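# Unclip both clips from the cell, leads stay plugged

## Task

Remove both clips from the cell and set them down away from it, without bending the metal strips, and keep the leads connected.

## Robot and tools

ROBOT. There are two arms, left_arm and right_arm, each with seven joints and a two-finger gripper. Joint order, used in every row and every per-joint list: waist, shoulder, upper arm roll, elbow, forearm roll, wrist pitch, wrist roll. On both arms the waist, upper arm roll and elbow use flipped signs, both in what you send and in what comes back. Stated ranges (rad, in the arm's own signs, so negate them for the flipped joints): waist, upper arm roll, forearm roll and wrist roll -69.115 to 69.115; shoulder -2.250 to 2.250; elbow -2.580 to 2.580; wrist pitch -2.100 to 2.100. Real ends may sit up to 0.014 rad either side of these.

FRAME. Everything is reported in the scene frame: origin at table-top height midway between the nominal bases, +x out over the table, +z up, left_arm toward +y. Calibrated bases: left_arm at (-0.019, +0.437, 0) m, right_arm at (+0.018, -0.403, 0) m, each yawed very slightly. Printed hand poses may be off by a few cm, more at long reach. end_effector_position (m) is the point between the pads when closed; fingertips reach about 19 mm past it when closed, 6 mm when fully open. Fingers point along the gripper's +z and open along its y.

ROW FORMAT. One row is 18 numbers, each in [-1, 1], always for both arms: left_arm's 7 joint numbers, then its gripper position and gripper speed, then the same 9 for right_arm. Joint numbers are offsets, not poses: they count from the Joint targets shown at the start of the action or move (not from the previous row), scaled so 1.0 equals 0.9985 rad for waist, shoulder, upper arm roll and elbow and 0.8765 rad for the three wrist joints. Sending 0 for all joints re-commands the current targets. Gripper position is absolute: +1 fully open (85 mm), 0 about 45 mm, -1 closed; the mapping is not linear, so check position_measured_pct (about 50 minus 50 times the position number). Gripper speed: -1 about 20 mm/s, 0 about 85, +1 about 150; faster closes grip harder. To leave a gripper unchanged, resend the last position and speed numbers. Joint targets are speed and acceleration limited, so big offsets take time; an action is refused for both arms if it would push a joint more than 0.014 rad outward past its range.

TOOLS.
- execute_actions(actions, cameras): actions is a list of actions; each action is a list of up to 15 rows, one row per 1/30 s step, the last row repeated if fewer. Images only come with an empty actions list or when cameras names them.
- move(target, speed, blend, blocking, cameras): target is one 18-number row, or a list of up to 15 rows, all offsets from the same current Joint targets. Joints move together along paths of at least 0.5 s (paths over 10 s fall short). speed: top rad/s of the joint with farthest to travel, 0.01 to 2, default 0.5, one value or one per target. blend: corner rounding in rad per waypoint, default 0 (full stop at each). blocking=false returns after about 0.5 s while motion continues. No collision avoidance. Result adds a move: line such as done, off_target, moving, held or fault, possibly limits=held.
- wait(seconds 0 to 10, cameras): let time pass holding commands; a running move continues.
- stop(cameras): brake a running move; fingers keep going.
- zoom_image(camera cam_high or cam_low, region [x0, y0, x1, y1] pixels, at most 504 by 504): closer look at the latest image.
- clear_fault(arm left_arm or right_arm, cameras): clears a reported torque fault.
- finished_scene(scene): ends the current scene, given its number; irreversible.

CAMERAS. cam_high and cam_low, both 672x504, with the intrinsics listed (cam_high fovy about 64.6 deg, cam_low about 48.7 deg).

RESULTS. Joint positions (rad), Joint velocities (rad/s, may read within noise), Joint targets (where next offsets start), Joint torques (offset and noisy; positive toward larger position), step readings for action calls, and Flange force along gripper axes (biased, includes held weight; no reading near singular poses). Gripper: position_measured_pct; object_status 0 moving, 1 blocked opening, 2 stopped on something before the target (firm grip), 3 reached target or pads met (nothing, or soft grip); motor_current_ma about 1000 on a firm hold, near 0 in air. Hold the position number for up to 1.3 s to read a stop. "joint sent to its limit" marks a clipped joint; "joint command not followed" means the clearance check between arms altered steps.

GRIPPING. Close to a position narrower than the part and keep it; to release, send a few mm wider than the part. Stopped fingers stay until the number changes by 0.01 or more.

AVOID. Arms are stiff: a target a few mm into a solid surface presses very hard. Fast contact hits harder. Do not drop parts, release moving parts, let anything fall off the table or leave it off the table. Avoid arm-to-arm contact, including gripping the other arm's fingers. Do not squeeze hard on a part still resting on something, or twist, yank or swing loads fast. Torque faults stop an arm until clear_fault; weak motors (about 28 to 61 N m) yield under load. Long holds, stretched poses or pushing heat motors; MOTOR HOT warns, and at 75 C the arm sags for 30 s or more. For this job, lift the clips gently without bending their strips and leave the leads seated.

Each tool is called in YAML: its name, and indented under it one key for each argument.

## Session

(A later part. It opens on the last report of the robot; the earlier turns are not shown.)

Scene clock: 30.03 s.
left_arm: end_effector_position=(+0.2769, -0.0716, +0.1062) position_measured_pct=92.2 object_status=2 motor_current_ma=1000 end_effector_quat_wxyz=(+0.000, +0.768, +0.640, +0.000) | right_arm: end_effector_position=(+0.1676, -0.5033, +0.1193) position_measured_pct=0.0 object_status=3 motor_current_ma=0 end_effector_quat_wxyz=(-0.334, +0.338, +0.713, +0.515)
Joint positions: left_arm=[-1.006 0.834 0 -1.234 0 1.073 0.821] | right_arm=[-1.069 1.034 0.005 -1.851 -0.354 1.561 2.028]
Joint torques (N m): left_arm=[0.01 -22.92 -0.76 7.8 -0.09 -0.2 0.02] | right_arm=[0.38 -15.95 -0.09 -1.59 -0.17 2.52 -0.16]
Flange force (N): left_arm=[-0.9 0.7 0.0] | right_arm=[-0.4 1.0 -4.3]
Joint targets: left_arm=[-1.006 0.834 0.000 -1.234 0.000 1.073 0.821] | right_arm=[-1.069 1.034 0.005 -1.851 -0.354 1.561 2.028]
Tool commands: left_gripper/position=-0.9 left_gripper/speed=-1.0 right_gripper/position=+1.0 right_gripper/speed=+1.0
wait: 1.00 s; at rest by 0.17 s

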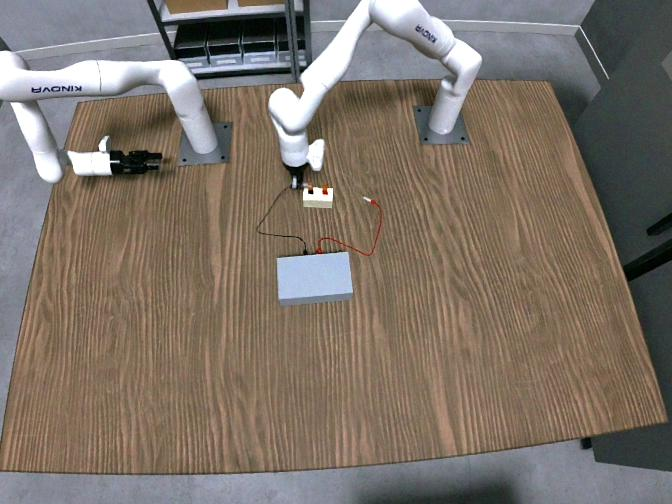

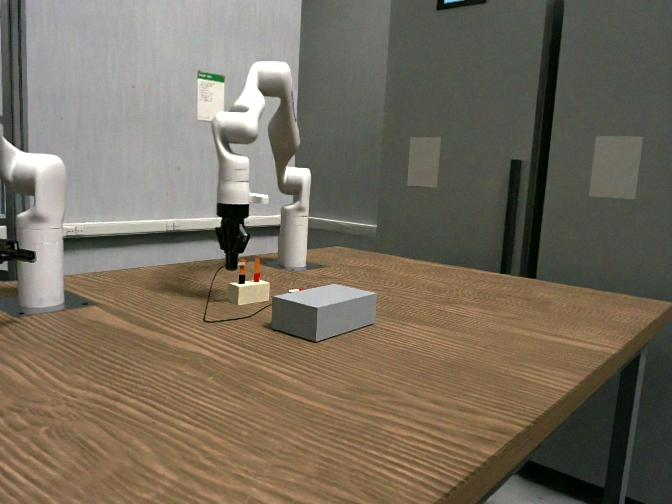

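move:
  target:
    - [-0.0295,0.0481,0,0.1065,0,0.0665,0.0337,-0.9,-1,0,0,0,0,0,0,0,1,1]
    - [-0.0582,0.1926,0,0.4526,0,0.2962,0.0663,-0.9,-1,0,0,0,0,0,0,0,1,1]
    - [-0.0582,0.2903,0,0.3599,0,0.0793,0.0663,-0.9,-1,0,0,0,0,0,0,0,1,1]
  speed: [0.05,0.2,0.15]

move:
  target:
    - [0,0,0,0,0,0,0,-0.5,-0.8,0,0,0,0,0,0,0,1,1]
    - [0,-0.0977,0,0.0927,0,0.2169,0,-0.5,-0.8,0,0,0,0,0,0,0,1,1]
  speed: 0.2
  cameras: ["all"]

zoom_image:
  camera: "cam_high"
  region: [240, 150, 400, 270]

zoom_image:
  camera: "cam_low"
  region: [200, 230, 320, 330]

Scene clock: 37.00 s.
left_arm: end_effector_position=(+0.2848, -0.1556, +0.0250) position_measured_pct=92.2 object_status=2 motor_current_ma=1000 end_effector_quat_wxyz=(+0.000, +0.768, +0.640, +0.000) | right_arm: end_effector_position=(+0.1676, -0.5033, +0.1193) position_measured_pct=0.0 object_status=3 motor_current_ma=0 end_effector_quat_wxyz=(-0.334, +0.338, +0.713, +0.515)
Joint positions: left_arm=[-1.064 1.124 0 -0.874 0 1.142 0.879] | right_arm=[-1.069 1.034 0.005 -1.851 -0.354 1.561 2.028]
Joint torques (N m): left_arm=[-0.64 -18.44 -1.31 4.52 0.26 0 0.04] | right_arm=[0.43 -15.97 -0.09 -1.61 -0.2 2.49 -0.14]
Flange force (N): left_arm=[-0.8 1.8 -11.5] | right_arm=[-0.4 0.9 -4.5]
Joint targets: left_arm=[-1.064 1.124 0.000 -0.874 0.000 1.142 0.879] | right_arm=[-1.069 1.034 0.005 -1.851 -0.354 1.561 2.028]
move: done

Scene clock: 39.00 s.
left_arm: end_effector_position=(+0.2847, -0.1555, +0.1173) position_measured_pct=74.9 object_status=3 motor_current_ma=0 end_effector_quat_wxyz=(+0.000, +0.768, +0.640, +0.000) | right_arm: end_effector_position=(+0.1676, -0.5033, +0.1193) position_measured_pct=0.0 object_status=3 motor_current_ma=0 end_effector_quat_wxyz=(-0.334, +0.338, +0.713, +0.515)
Joint positions: left_arm=[-1.064 1.027 0 -0.782 0 1.333 0.879] | right_arm=[-1.069 1.034 0.005 -1.851 -0.354 1.561 2.028]
Joint torques (N m): left_arm=[-0.27 -26.11 -1.05 8.71 0.04 -0.11 0.01] | right_arm=[0.38 -16 -0.07 -1.58 -0.2 2.52 -0.19]
Flange force (N): left_arm=[-0.6 0.9 0.3] | right_arm=[-0.5 0.8 -4.3]
Joint targets: left_arm=[-1.064 1.027 0.000 -0.782 0.000 1.333 0.879] | right_arm=[-1.069 1.034 0.005 -1.851 -0.354 1.561 2.028]
move: done

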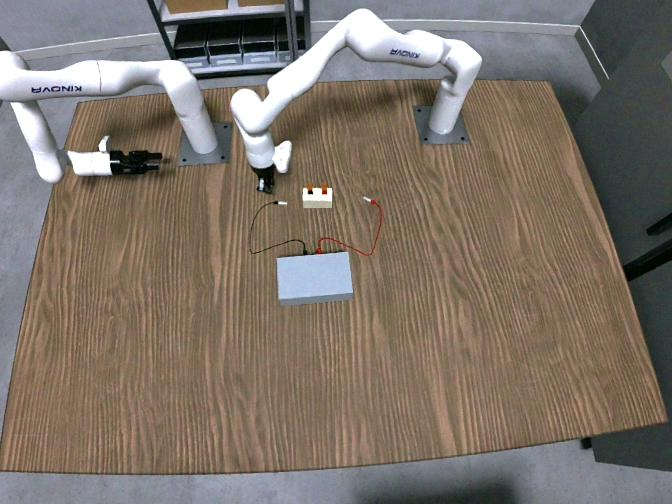

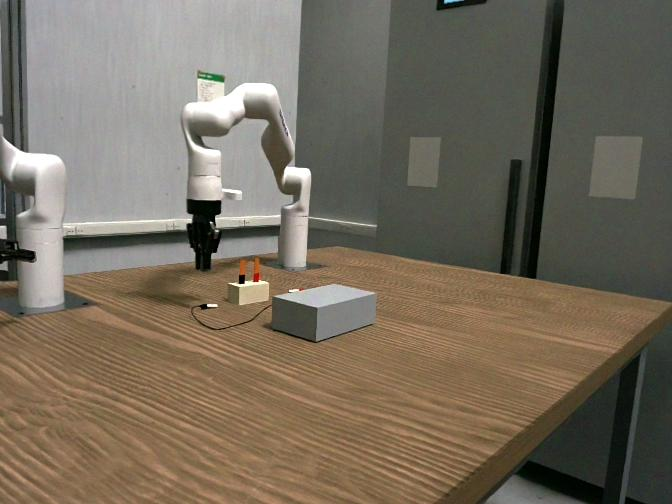

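Scaled by 3.150 from the camera's 672x504 image, which has a finer 960x720 frame.

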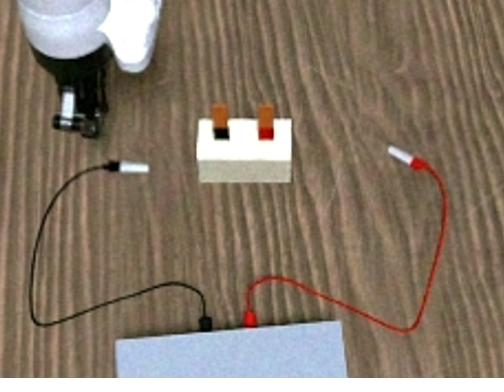

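Scaled by 4.200 from the camera's 672x504 image, which has a finer 960x720 frame.

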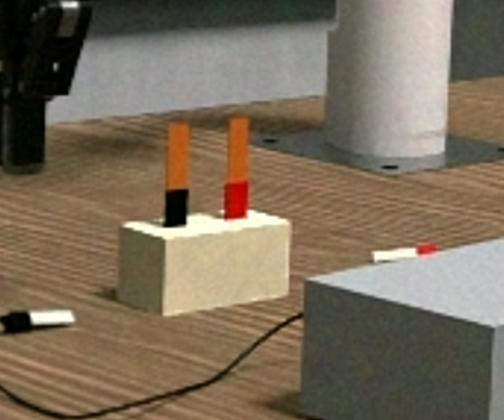

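finished_scene:
  scene: 2

The scene is finished: the task was done.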